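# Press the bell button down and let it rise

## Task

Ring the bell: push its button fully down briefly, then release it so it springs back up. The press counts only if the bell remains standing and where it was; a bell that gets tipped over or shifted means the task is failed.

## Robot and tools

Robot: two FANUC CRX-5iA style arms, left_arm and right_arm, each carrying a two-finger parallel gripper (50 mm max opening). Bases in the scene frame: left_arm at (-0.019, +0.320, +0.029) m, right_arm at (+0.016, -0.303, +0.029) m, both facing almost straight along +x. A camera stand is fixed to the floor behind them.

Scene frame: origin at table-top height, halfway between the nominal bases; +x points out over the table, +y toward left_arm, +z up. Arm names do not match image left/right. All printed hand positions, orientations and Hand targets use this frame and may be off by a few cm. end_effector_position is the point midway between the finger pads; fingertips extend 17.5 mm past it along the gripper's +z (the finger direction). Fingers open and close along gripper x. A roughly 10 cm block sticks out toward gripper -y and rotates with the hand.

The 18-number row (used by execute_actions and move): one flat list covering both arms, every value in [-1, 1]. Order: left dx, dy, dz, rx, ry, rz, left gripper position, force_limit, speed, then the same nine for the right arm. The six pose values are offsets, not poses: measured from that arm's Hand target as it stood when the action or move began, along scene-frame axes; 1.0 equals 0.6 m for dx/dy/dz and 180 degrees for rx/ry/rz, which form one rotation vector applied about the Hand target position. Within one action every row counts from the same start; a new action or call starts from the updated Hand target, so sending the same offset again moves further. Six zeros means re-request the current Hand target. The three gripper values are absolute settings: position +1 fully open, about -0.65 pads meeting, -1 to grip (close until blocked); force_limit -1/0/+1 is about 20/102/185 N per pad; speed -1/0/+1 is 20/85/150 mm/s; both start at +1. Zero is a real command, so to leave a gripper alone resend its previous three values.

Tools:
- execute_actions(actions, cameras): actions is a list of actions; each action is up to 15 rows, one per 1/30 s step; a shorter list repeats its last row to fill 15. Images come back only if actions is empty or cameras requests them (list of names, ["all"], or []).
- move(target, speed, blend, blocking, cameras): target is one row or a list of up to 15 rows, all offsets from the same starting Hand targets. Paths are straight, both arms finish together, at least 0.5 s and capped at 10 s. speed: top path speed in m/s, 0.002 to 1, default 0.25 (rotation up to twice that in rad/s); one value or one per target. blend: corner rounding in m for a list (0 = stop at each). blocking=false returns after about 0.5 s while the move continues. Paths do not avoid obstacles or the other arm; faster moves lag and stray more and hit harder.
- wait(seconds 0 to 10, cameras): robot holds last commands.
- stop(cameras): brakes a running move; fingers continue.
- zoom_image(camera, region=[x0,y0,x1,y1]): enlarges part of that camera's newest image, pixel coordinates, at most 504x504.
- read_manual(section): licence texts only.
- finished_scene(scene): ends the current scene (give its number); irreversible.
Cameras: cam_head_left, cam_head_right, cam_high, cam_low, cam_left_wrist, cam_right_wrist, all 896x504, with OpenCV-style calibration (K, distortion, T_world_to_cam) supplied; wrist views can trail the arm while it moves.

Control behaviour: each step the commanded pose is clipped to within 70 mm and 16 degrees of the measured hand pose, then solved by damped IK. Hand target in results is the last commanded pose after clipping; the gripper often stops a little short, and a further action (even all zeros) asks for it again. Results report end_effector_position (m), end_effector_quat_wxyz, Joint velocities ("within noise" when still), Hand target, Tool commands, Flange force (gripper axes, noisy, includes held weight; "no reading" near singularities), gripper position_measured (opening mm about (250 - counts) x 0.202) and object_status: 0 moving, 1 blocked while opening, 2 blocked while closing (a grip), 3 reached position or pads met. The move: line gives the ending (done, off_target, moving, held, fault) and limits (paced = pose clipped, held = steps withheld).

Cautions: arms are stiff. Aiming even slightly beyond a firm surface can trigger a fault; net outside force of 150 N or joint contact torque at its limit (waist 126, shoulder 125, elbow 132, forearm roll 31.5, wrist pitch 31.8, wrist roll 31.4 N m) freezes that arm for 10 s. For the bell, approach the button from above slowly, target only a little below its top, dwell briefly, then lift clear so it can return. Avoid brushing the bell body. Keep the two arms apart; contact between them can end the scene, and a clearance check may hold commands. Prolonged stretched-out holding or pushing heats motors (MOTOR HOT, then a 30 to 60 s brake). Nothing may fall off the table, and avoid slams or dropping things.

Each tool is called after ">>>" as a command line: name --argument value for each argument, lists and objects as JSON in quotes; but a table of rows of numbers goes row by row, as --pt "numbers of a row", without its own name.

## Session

>>> execute_actions --actions '[]'

Scene clock: 0.00 s.
left_arm: end_effector_position=(+0.2827, -0.0459, +0.3020) position_measured=3 object_status=3 end_effector_quat_wxyz=(+0.208, +0.581, +0.634, -0.466) | right_arm: end_effector_position=(+0.2794, -0.2521, +0.1639) position_measured=3 object_status=3 end_effector_quat_wxyz=(+0.702, -0.464, -0.457, -0.289)
Joint positions: left_arm=[-0.093 -0.031 -0.68 1.043 -1.435 -0.26] | right_arm=[-0.341 0.714 -0.205 -0.988 -2.146 0.629]
Joint velocities: within noise
Flange force (N): no reading
Hand target: left_arm +0.2827, -0.0459, +0.3020; +0.208, +0.581, +0.634, -0.466 | right_arm +0.2794, -0.2521, +0.1639; +0.702, -0.464, -0.457, -0.289
Tool commands: left_gripper/position=+1.0 left_gripper/force_limit=+1.0 left_gripper/speed=+1.0 right_gripper/position=+1.0 right_gripper/force_limit=+1.0 right_gripper/speed=+1.0
camera_calibration:
cam_left_wrist: T_world_to_cam=[[-0.249464, 0.535616, -0.806773, 0.343882], [0.966661, 0.187403, -0.174487, -0.196558], [0.0577333, -0.823405, -0.56451, 0.248972], [0, 0, 0, 1]] pos_world=[0.261418, 0.0576517, 0.383685]
cam_right_wrist: T_world_to_cam=[[0.435474, 0.0142559, 0.900088, -0.258241], [0.897788, 0.0662839, -0.435411, -0.147671], [-0.0658686, 0.997699, 0.0160662, 0.40028], [0, 0, 0, 1]] pos_world=[0.271401, -0.38589, 0.161711]

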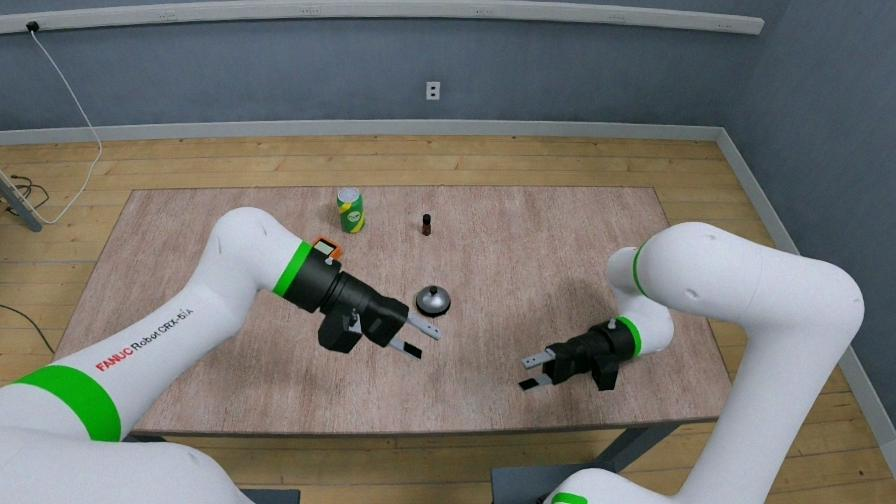

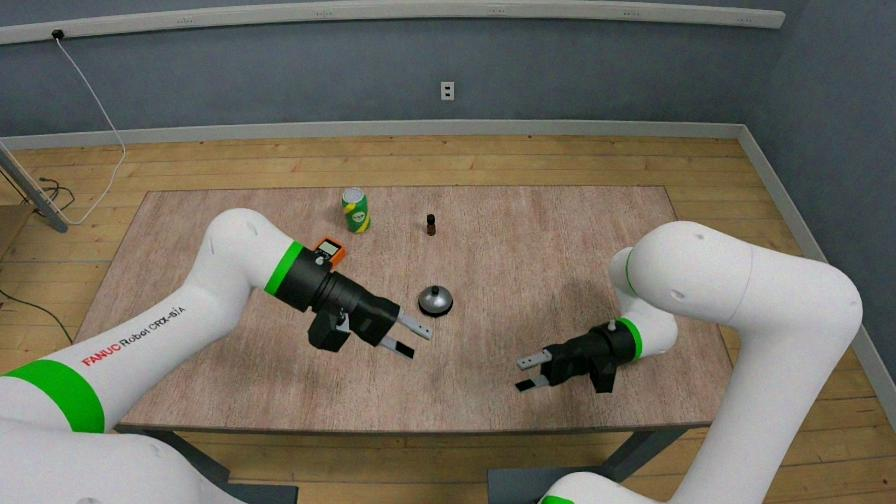

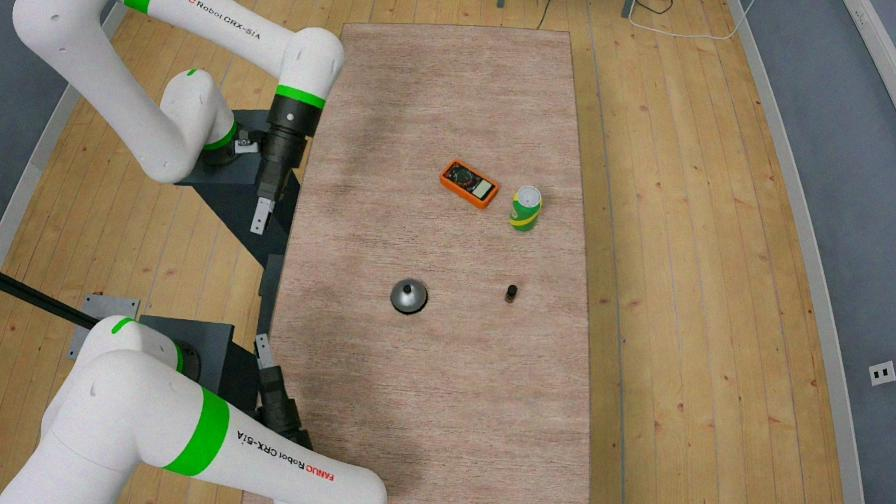

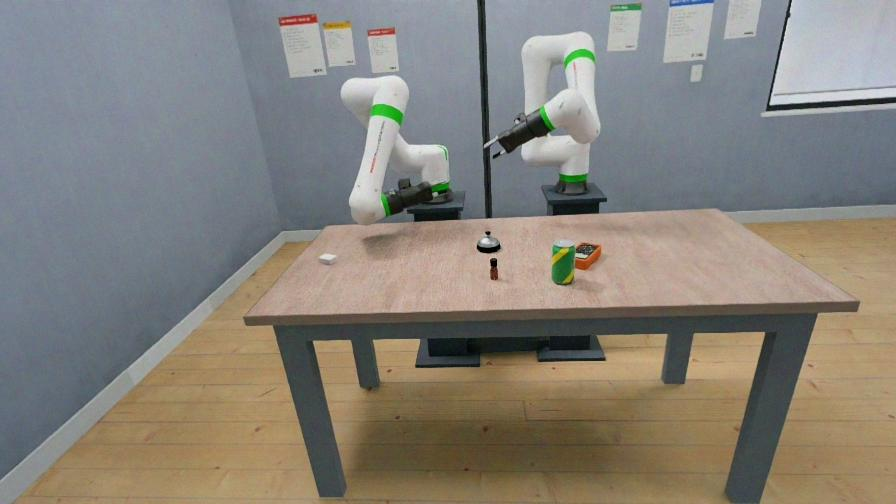

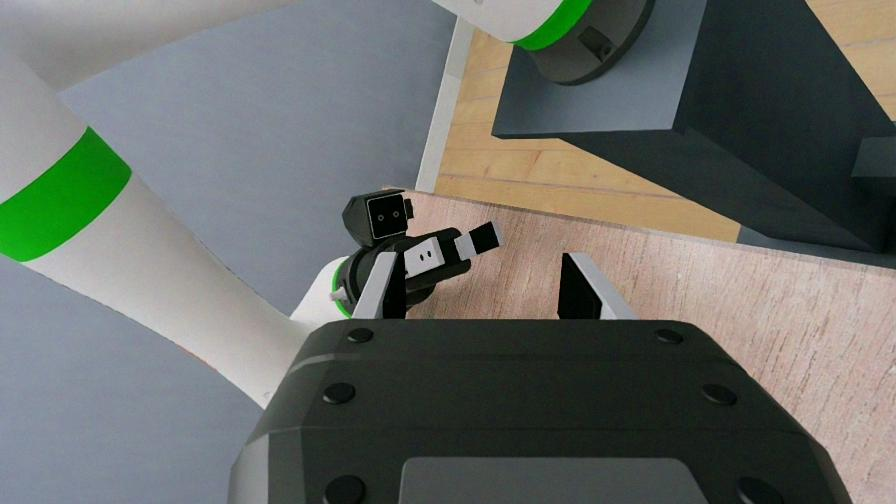

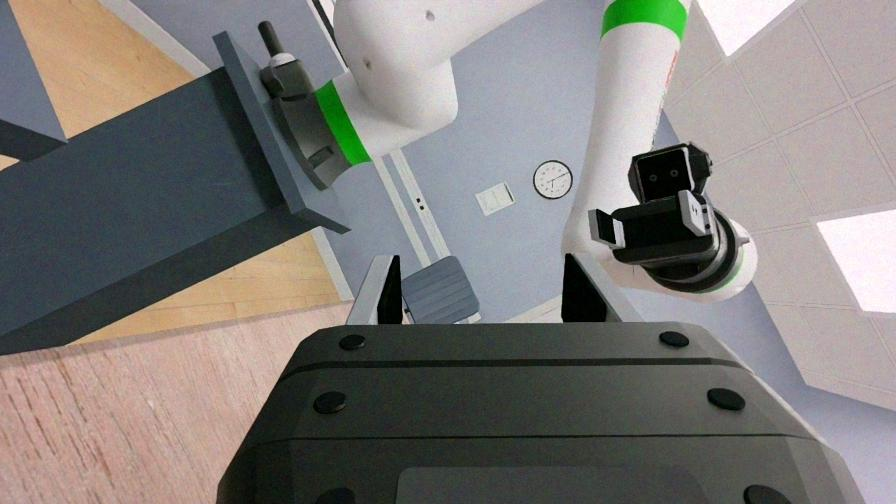

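>>> move --target '[0.4388,-0.0452,-0.2867,0.3236,-0.1081,0,-0.67,-1,0,0,0,0,0,0,0,1,1,1]' --speed 0.3 --cameras '["cam_low","cam_left_wrist"]'

>>> zoom_image --camera "cam_low" --region '[448, 190, 528, 260]'

>>> zoom_image --camera "cam_left_wrist" --region '[360, 120, 620, 340]'

Scene clock: 30.80 s.
left_arm: end_effector_position=(+0.5460, -0.0730, +0.1300) position_measured=251 object_status=3 end_effector_quat_wxyz=(+0.000, +0.675, +0.737, +0.001) | right_arm: end_effector_position=(+0.2794, -0.2521, +0.1639) position_measured=3 object_status=3 end_effector_quat_wxyz=(+0.702, -0.464, -0.457, -0.289)
Joint positions: left_arm=[-0.413 0.674 0.464 -0.001 -1.36 0.507] | right_arm=[-0.341 0.714 -0.205 -0.988 -2.146 0.629]
Flange force (N): left_arm=[-5.9 5.5 -6.9] | right_arm=[-4.2 3.4 -6.4]
Hand target: left_arm +0.5460, -0.0730, +0.1300; +0.000, +0.675, +0.737, +0.001 | right_arm +0.2794, -0.2521, +0.1639; +0.702, -0.464, -0.457, -0.289
Off the commanded pose: left_arm 0.000 m, 0 deg | right_arm 0.000 m, 0 deg.
move: done
camera_calibration:
cam_left_wrist: T_world_to_cam=[[-0.0959474, 0.995341, -0.00949028, 0.131498], [0.935202, 0.0934069, 0.341574, -0.532797], [0.34087, 0.0238979, -0.939807, 0.0703738], [0, 0, 0, 1]] pos_world=[0.486901, -0.0827998, 0.249375]
Images, in order (width x height): cam_low 896x504, cam_left_wrist 896x504.

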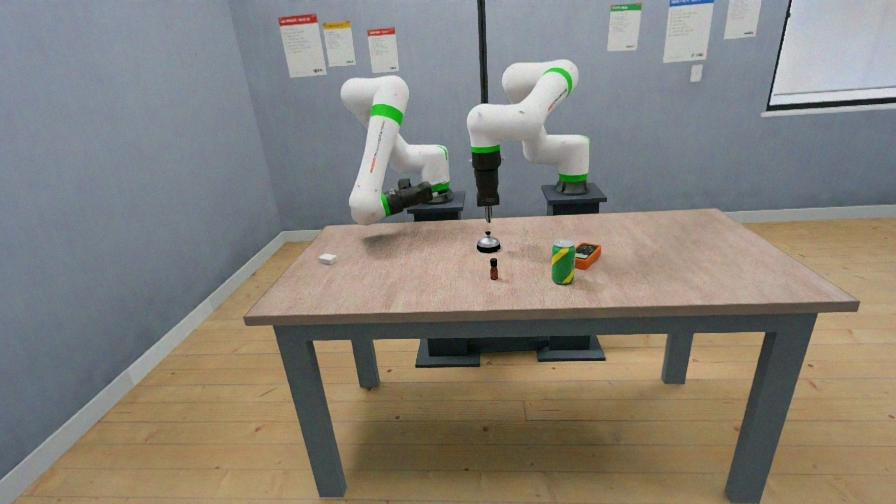

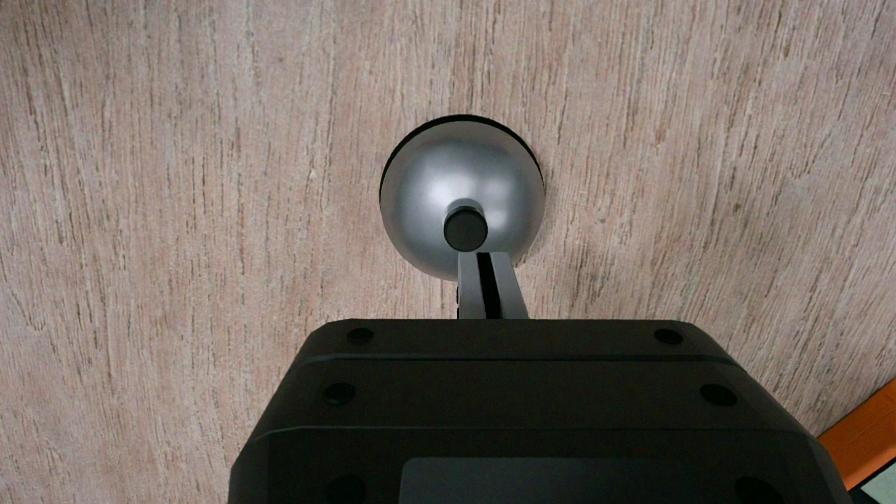

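Scaled by 6.300.

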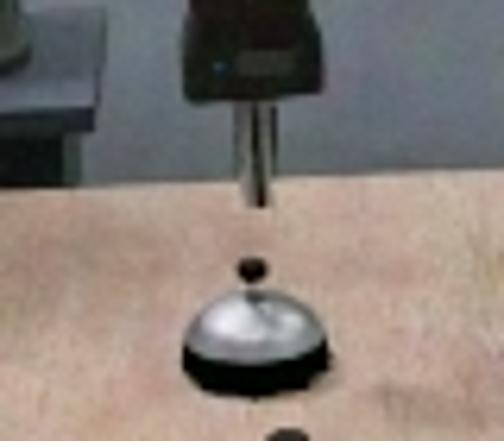

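Scaled by 1.938.

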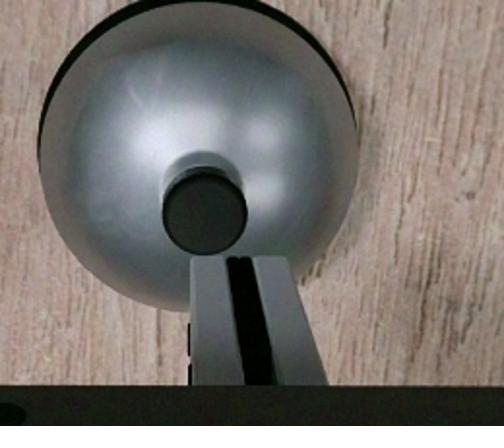

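>>> move --target '[-0.0092,-0.008,-0.0592,0,0,0,-0.67,-1,0,0,0,0,0,0,0,1,1,1]' --speed 0.1 --cameras '["cam_low","cam_left_wrist"]'

>>> zoom_image --camera "cam_low" --region '[458, 200, 518, 260]'

>>> zoom_image --camera "cam_left_wrist" --region '[380, 160, 580, 340]'

Scene clock: 54.43 s.
left_arm: end_effector_position=(+0.5405, -0.0778, +0.0945) position_measured=251 object_status=3 end_effector_quat_wxyz=(+0.000, +0.675, +0.737, +0.001) | right_arm: end_effector_position=(+0.2794, -0.2521, +0.1639) position_measured=3 object_status=3 end_effector_quat_wxyz=(+0.702, -0.464, -0.457, -0.289)
Joint positions: left_arm=[-0.422 0.692 0.409 -0.001 -1.287 0.517] | right_arm=[-0.341 0.714 -0.205 -0.988 -2.146 0.629]
Flange force (N): left_arm=[-5.9 6.2 -6.3] | right_arm=[-4.4 3.5 -6.2]
Hand target: left_arm +0.5404, -0.0778, +0.0944; +0.000, +0.675, +0.737, +0.001 | right_arm +0.2794, -0.2521, +0.1639; +0.702, -0.464, -0.457, -0.289
Off the commanded pose: left_arm 0.000 m, 0 deg | right_arm 0.000 m, 0 deg.
move: done
camera_calibration:
cam_left_wrist: T_world_to_cam=[[-0.0959228, 0.995346, -0.00926909, 0.135352], [0.935205, 0.093308, 0.341593, -0.515093], [0.340868, 0.0240981, -0.939802, 0.0390185], [0, 0, 0, 1]] pos_world=[0.481401, -0.0876002, 0.213877]
Images, in order (width x height): cam_low 896x504, cam_left_wrist 896x504.

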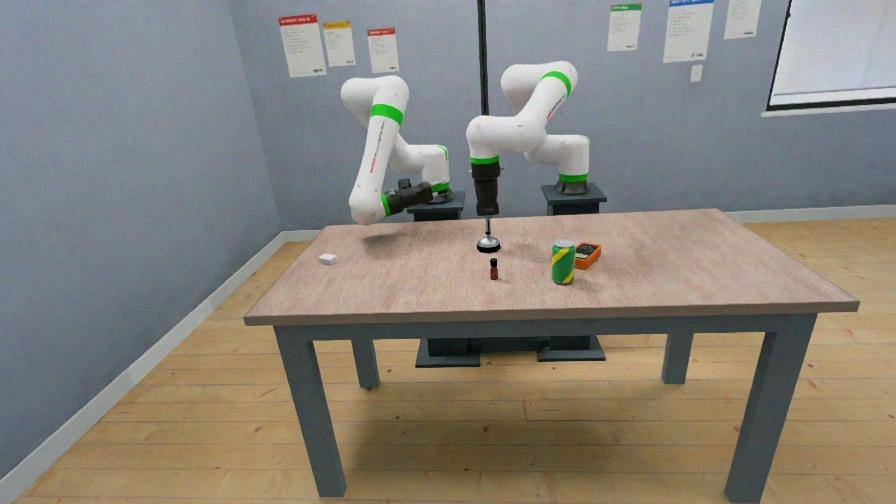

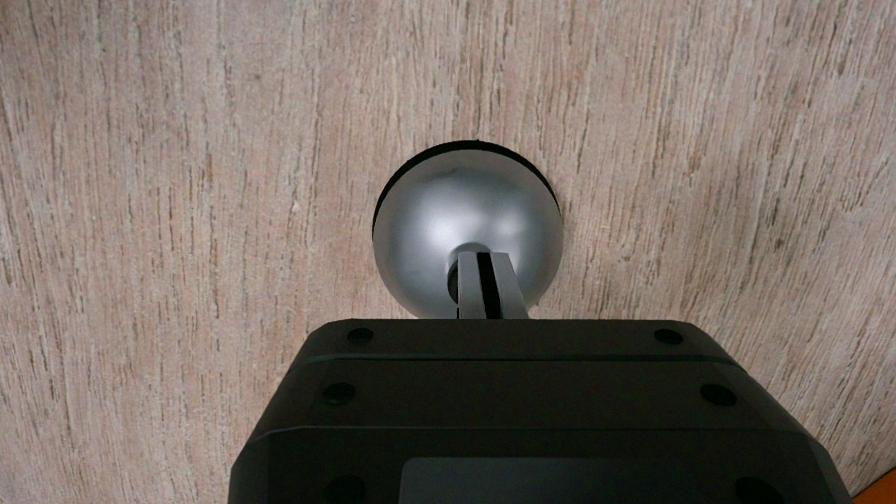

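Scaled by 8.400.

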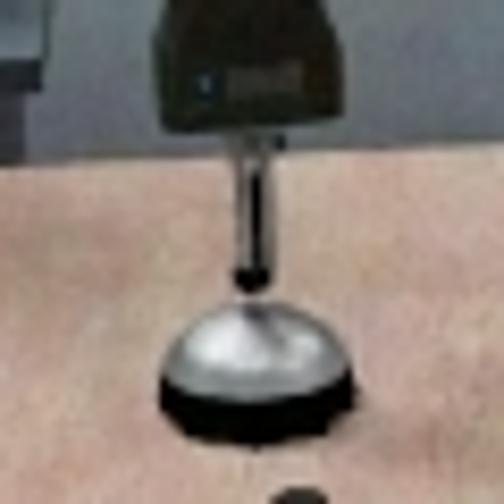

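Scaled by 2.520.

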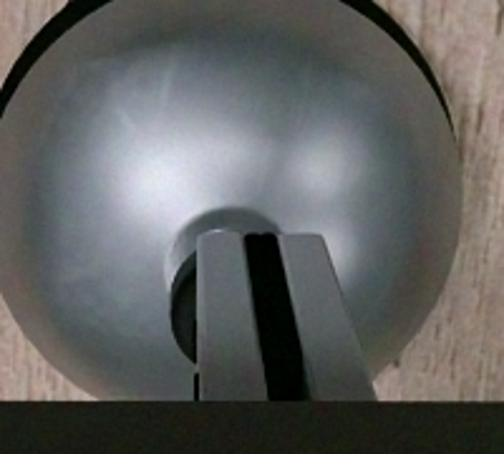

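>>> execute_actions --actions '[[[-0.0012,-0.0016,0,0,0,0,-0.67,-1,0,0,0,0,0,0,0,1,1,1],[-0.0025,-0.0033,0,0,0,0,-0.67,-1,0,0,0,0,0,0,0,1,1,1]],[[0,0,-0.0025,0,0,0,-0.67,-1,0,0,0,0,0,0,0,1,1,1]],[[0,0,-0.0025,0,0,0,-0.67,-1,0,0,0,0,0,0,0,1,1,1]],[[0,0,-0.0017,0,0,0,-0.67,-1,0,0,0,0,0,0,0,1,1,1]]]' --cameras '["cam_low","cam_left_wrist"]'

>>> zoom_image --camera "cam_left_wrist" --region '[380, 160, 580, 340]'

>>> zoom_image --camera "cam_low" --region '[458, 200, 518, 260]'

Scene clock: 70.90 s.
left_arm: end_effector_position=(+0.5389, -0.0798, +0.0904) position_measured=251 object_status=3 end_effector_quat_wxyz=(+0.000, +0.675, +0.737, +0.001) | right_arm: end_effector_position=(+0.2794, -0.2521, +0.1639) position_measured=3 object_status=3 end_effector_quat_wxyz=(+0.702, -0.464, -0.457, -0.289)
Joint positions: left_arm=[-0.426 0.695 0.404 -0.001 -1.279 0.52] | right_arm=[-0.341 0.714 -0.205 -0.988 -2.146 0.629]
Flange force (N): left_arm=[-7.2 7.3 -9.2] | right_arm=[-4.5 3.7 -6.5]
Flange force at the end of the 1st action (N): left_arm=[-7.2 8.0 -6.3] | right_arm=[-4.4 3.3 -6.3]
Flange force at the end of the 2nd action (N): left_arm=[-7.8 8.1 -7.5] | right_arm=[-4.2 3.0 -5.9]
Flange force at the end of the 3rd action (N): left_arm=[-7.0 7.0 -8.5] | right_arm=[-4.2 3.5 -6.3]
Hand target: left_arm +0.5389, -0.0798, +0.0904; +0.000, +0.675, +0.737, +0.001 | right_arm +0.2794, -0.2521, +0.1639; +0.702, -0.464, -0.457, -0.289
Off the commanded pose: left_arm 0.000 m, 0 deg | right_arm 0.000 m, 0 deg.
camera_calibration:
cam_left_wrist: T_world_to_cam=[[-0.0959847, 0.995339, -0.00938784, 0.137206], [0.93523, 0.0934091, 0.341495, -0.512026], [0.340781, 0.0239986, -0.939837, 0.0358926], [0, 0, 0, 1]] pos_world=[0.479801, -0.0896, 0.209876]
Images, in order (width x height): cam_low 896x504, cam_left_wrist 896x504.

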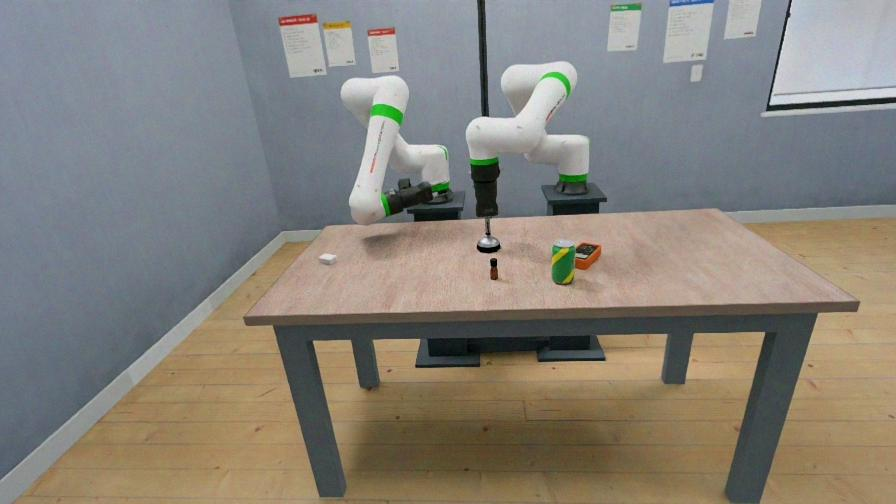

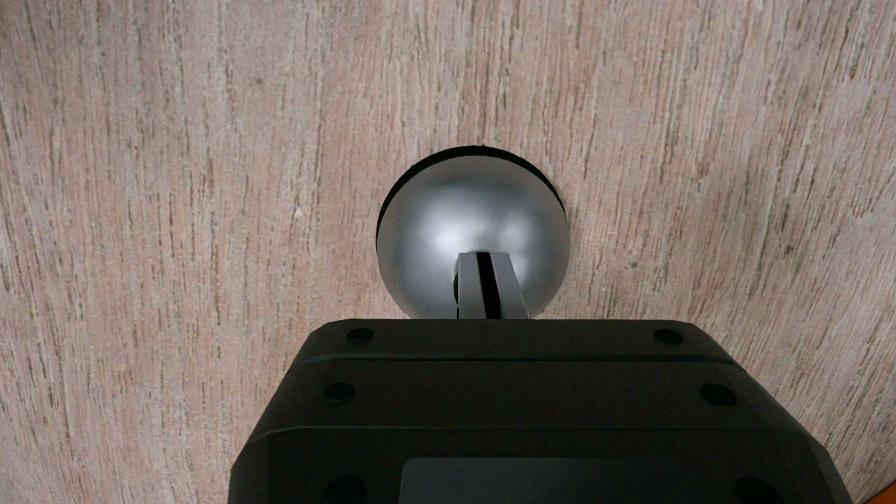

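Scaled by 2.520.

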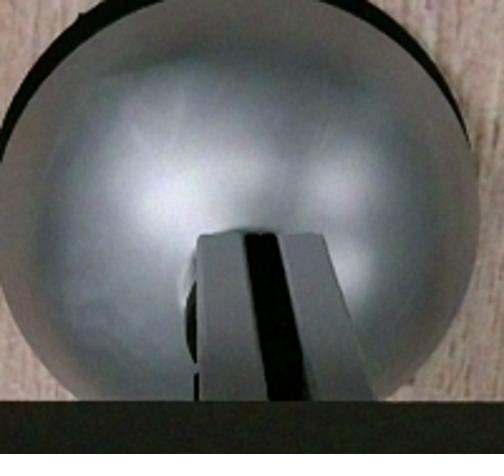

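Scaled by 8.400.

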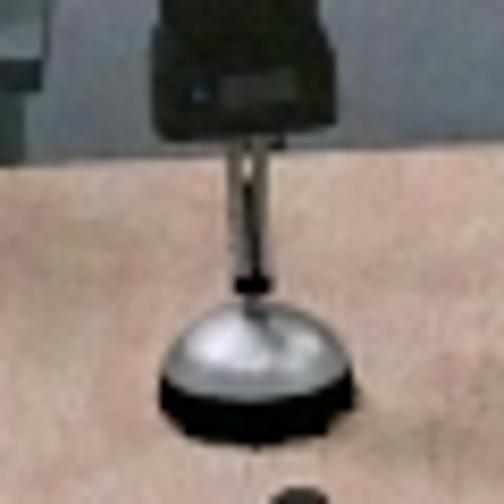

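>>> execute_actions --actions '[[[0,0,-0.0013,0,0,0,-0.67,-1,0,0,0,0,0,0,0,1,1,1]],[[0,0,-0.0013,0,0,0,-0.67,-1,0,0,0,0,0,0,0,1,1,1]],[[0,0,-0.0012,0,0,0,-0.67,-1,0,0,0,0,0,0,0,1,1,1]]]'

Scene clock: 83.23 s.
left_arm: end_effector_position=(+0.5389, -0.0798, +0.0882) position_measured=251 object_status=3 end_effector_quat_wxyz=(+0.000, +0.675, +0.737, +0.001) | right_arm: end_effector_position=(+0.2794, -0.2521, +0.1639) position_measured=3 object_status=3 end_effector_quat_wxyz=(+0.702, -0.464, -0.457, -0.289)
Joint positions: left_arm=[-0.426 0.697 0.401 -0.001 -1.275 0.52] | right_arm=[-0.341 0.714 -0.205 -0.988 -2.146 0.629]
Flange force (N): left_arm=[-2.5 4.3 -29.2] | right_arm=[-4.1 3.4 -6.4]
Flange force at the end of the 1st action (N): left_arm=[-7.8 7.9 -9.3] | right_arm=[-4.2 3.3 -6.6]
Flange force at the end of the 2nd action (N): left_arm=[-7.6 8.0 -10.1] | right_arm=[-4.3 3.4 -6.3]
Hand target: left_arm +0.5389, -0.0798, +0.0881; +0.000, +0.675, +0.737, +0.001 | right_arm +0.2794, -0.2521, +0.1639; +0.702, -0.464, -0.457, -0.289
Off the commanded pose: left_arm 0.000 m, 0 deg | right_arm 0.000 m, 0 deg.

>>> execute_actions --actions '[[[0,0,-0.0010,0,0,0,-0.67,-1,0,0,0,0,0,0,0,1,1,1]],[[0,0,0.001,0,0,0,-0.67,-1,0,0,0,0,0,0,0,1,1,1],[0,0,0.002,0,0,0,-0.67,-1,0,0,0,0,0,0,0,1,1,1],[0,0,0.004,0,0,0,-0.67,-1,0,0,0,0,0,0,0,1,1,1],[0,0,0.006,0,0,0,-0.67,-1,0,0,0,0,0,0,0,1,1,1],[0,0,0.008,0,0,0,-0.67,-1,0,0,0,0,0,0,0,1,1,1],[0,0,0.011,0,0,0,-0.67,-1,0,0,0,0,0,0,0,1,1,1],[0,0,0.014,0,0,0,-0.67,-1,0,0,0,0,0,0,0,1,1,1],[0,0,0.018,0,0,0,-0.67,-1,0,0,0,0,0,0,0,1,1,1],[0,0,0.022,0,0,0,-0.67,-1,0,0,0,0,0,0,0,1,1,1],[0,0,0.026,0,0,0,-0.67,-1,0,0,0,0,0,0,0,1,1,1],[0,0,0.030,0,0,0,-0.67,-1,0,0,0,0,0,0,0,1,1,1],[0,0,0.033,0,0,0,-0.67,-1,0,0,0,0,0,0,0,1,1,1],[0,0,0.035,0,0,0,-0.67,-1,0,0,0,0,0,0,0,1,1,1],[0,0,0.036,0,0,0,-0.67,-1,0,0,0,0,0,0,0,1,1,1],[0,0,0.0365,0,0,0,-0.67,-1,0,0,0,0,0,0,0,1,1,1]]]' --cameras '["cam_low"]'

>>> zoom_image --camera "cam_low" --region '[458, 200, 518, 260]'

Scene clock: 101.07 s.
left_arm: end_effector_position=(+0.5389, -0.0798, +0.1094) position_measured=251 object_status=3 end_effector_quat_wxyz=(+0.000, +0.675, +0.737, +0.001) | right_arm: end_effector_position=(+0.2794, -0.2521, +0.1639) position_measured=3 object_status=3 end_effector_quat_wxyz=(+0.702, -0.464, -0.457, -0.289)
Joint positions: left_arm=[-0.426 0.682 0.427 -0.001 -1.316 0.52] | right_arm=[-0.341 0.714 -0.205 -0.988 -2.146 0.629]
Flange force (N): left_arm=[-8.1 8.1 -6.6] | right_arm=[-4.3 3.4 -6.9]
Flange force at the end of the 1st action (N): left_arm=[0.9 1.0 -46.0] | right_arm=[-4.2 3.2 -6.4]
Hand target: left_arm +0.5389, -0.0798, +0.1094; +0.000, +0.675, +0.737, +0.001 | right_arm +0.2794, -0.2521, +0.1639; +0.702, -0.464, -0.457, -0.289
Off the commanded pose: left_arm 0.000 m, 0 deg | right_arm 0.000 m, 0 deg.
Images, in order (width x height): cam_low 896x504.

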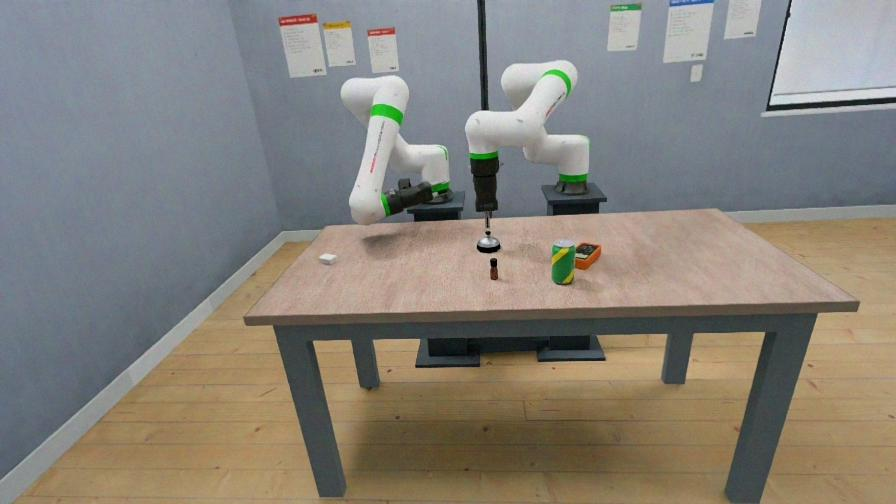

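Scaled by 8.400.

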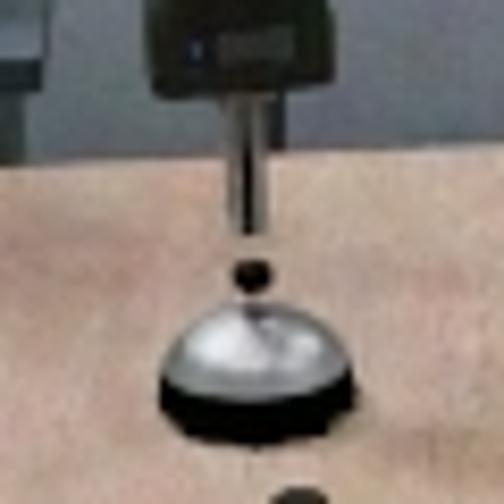

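>>> finished_scene --scene 2

The scene is finished: the task was done.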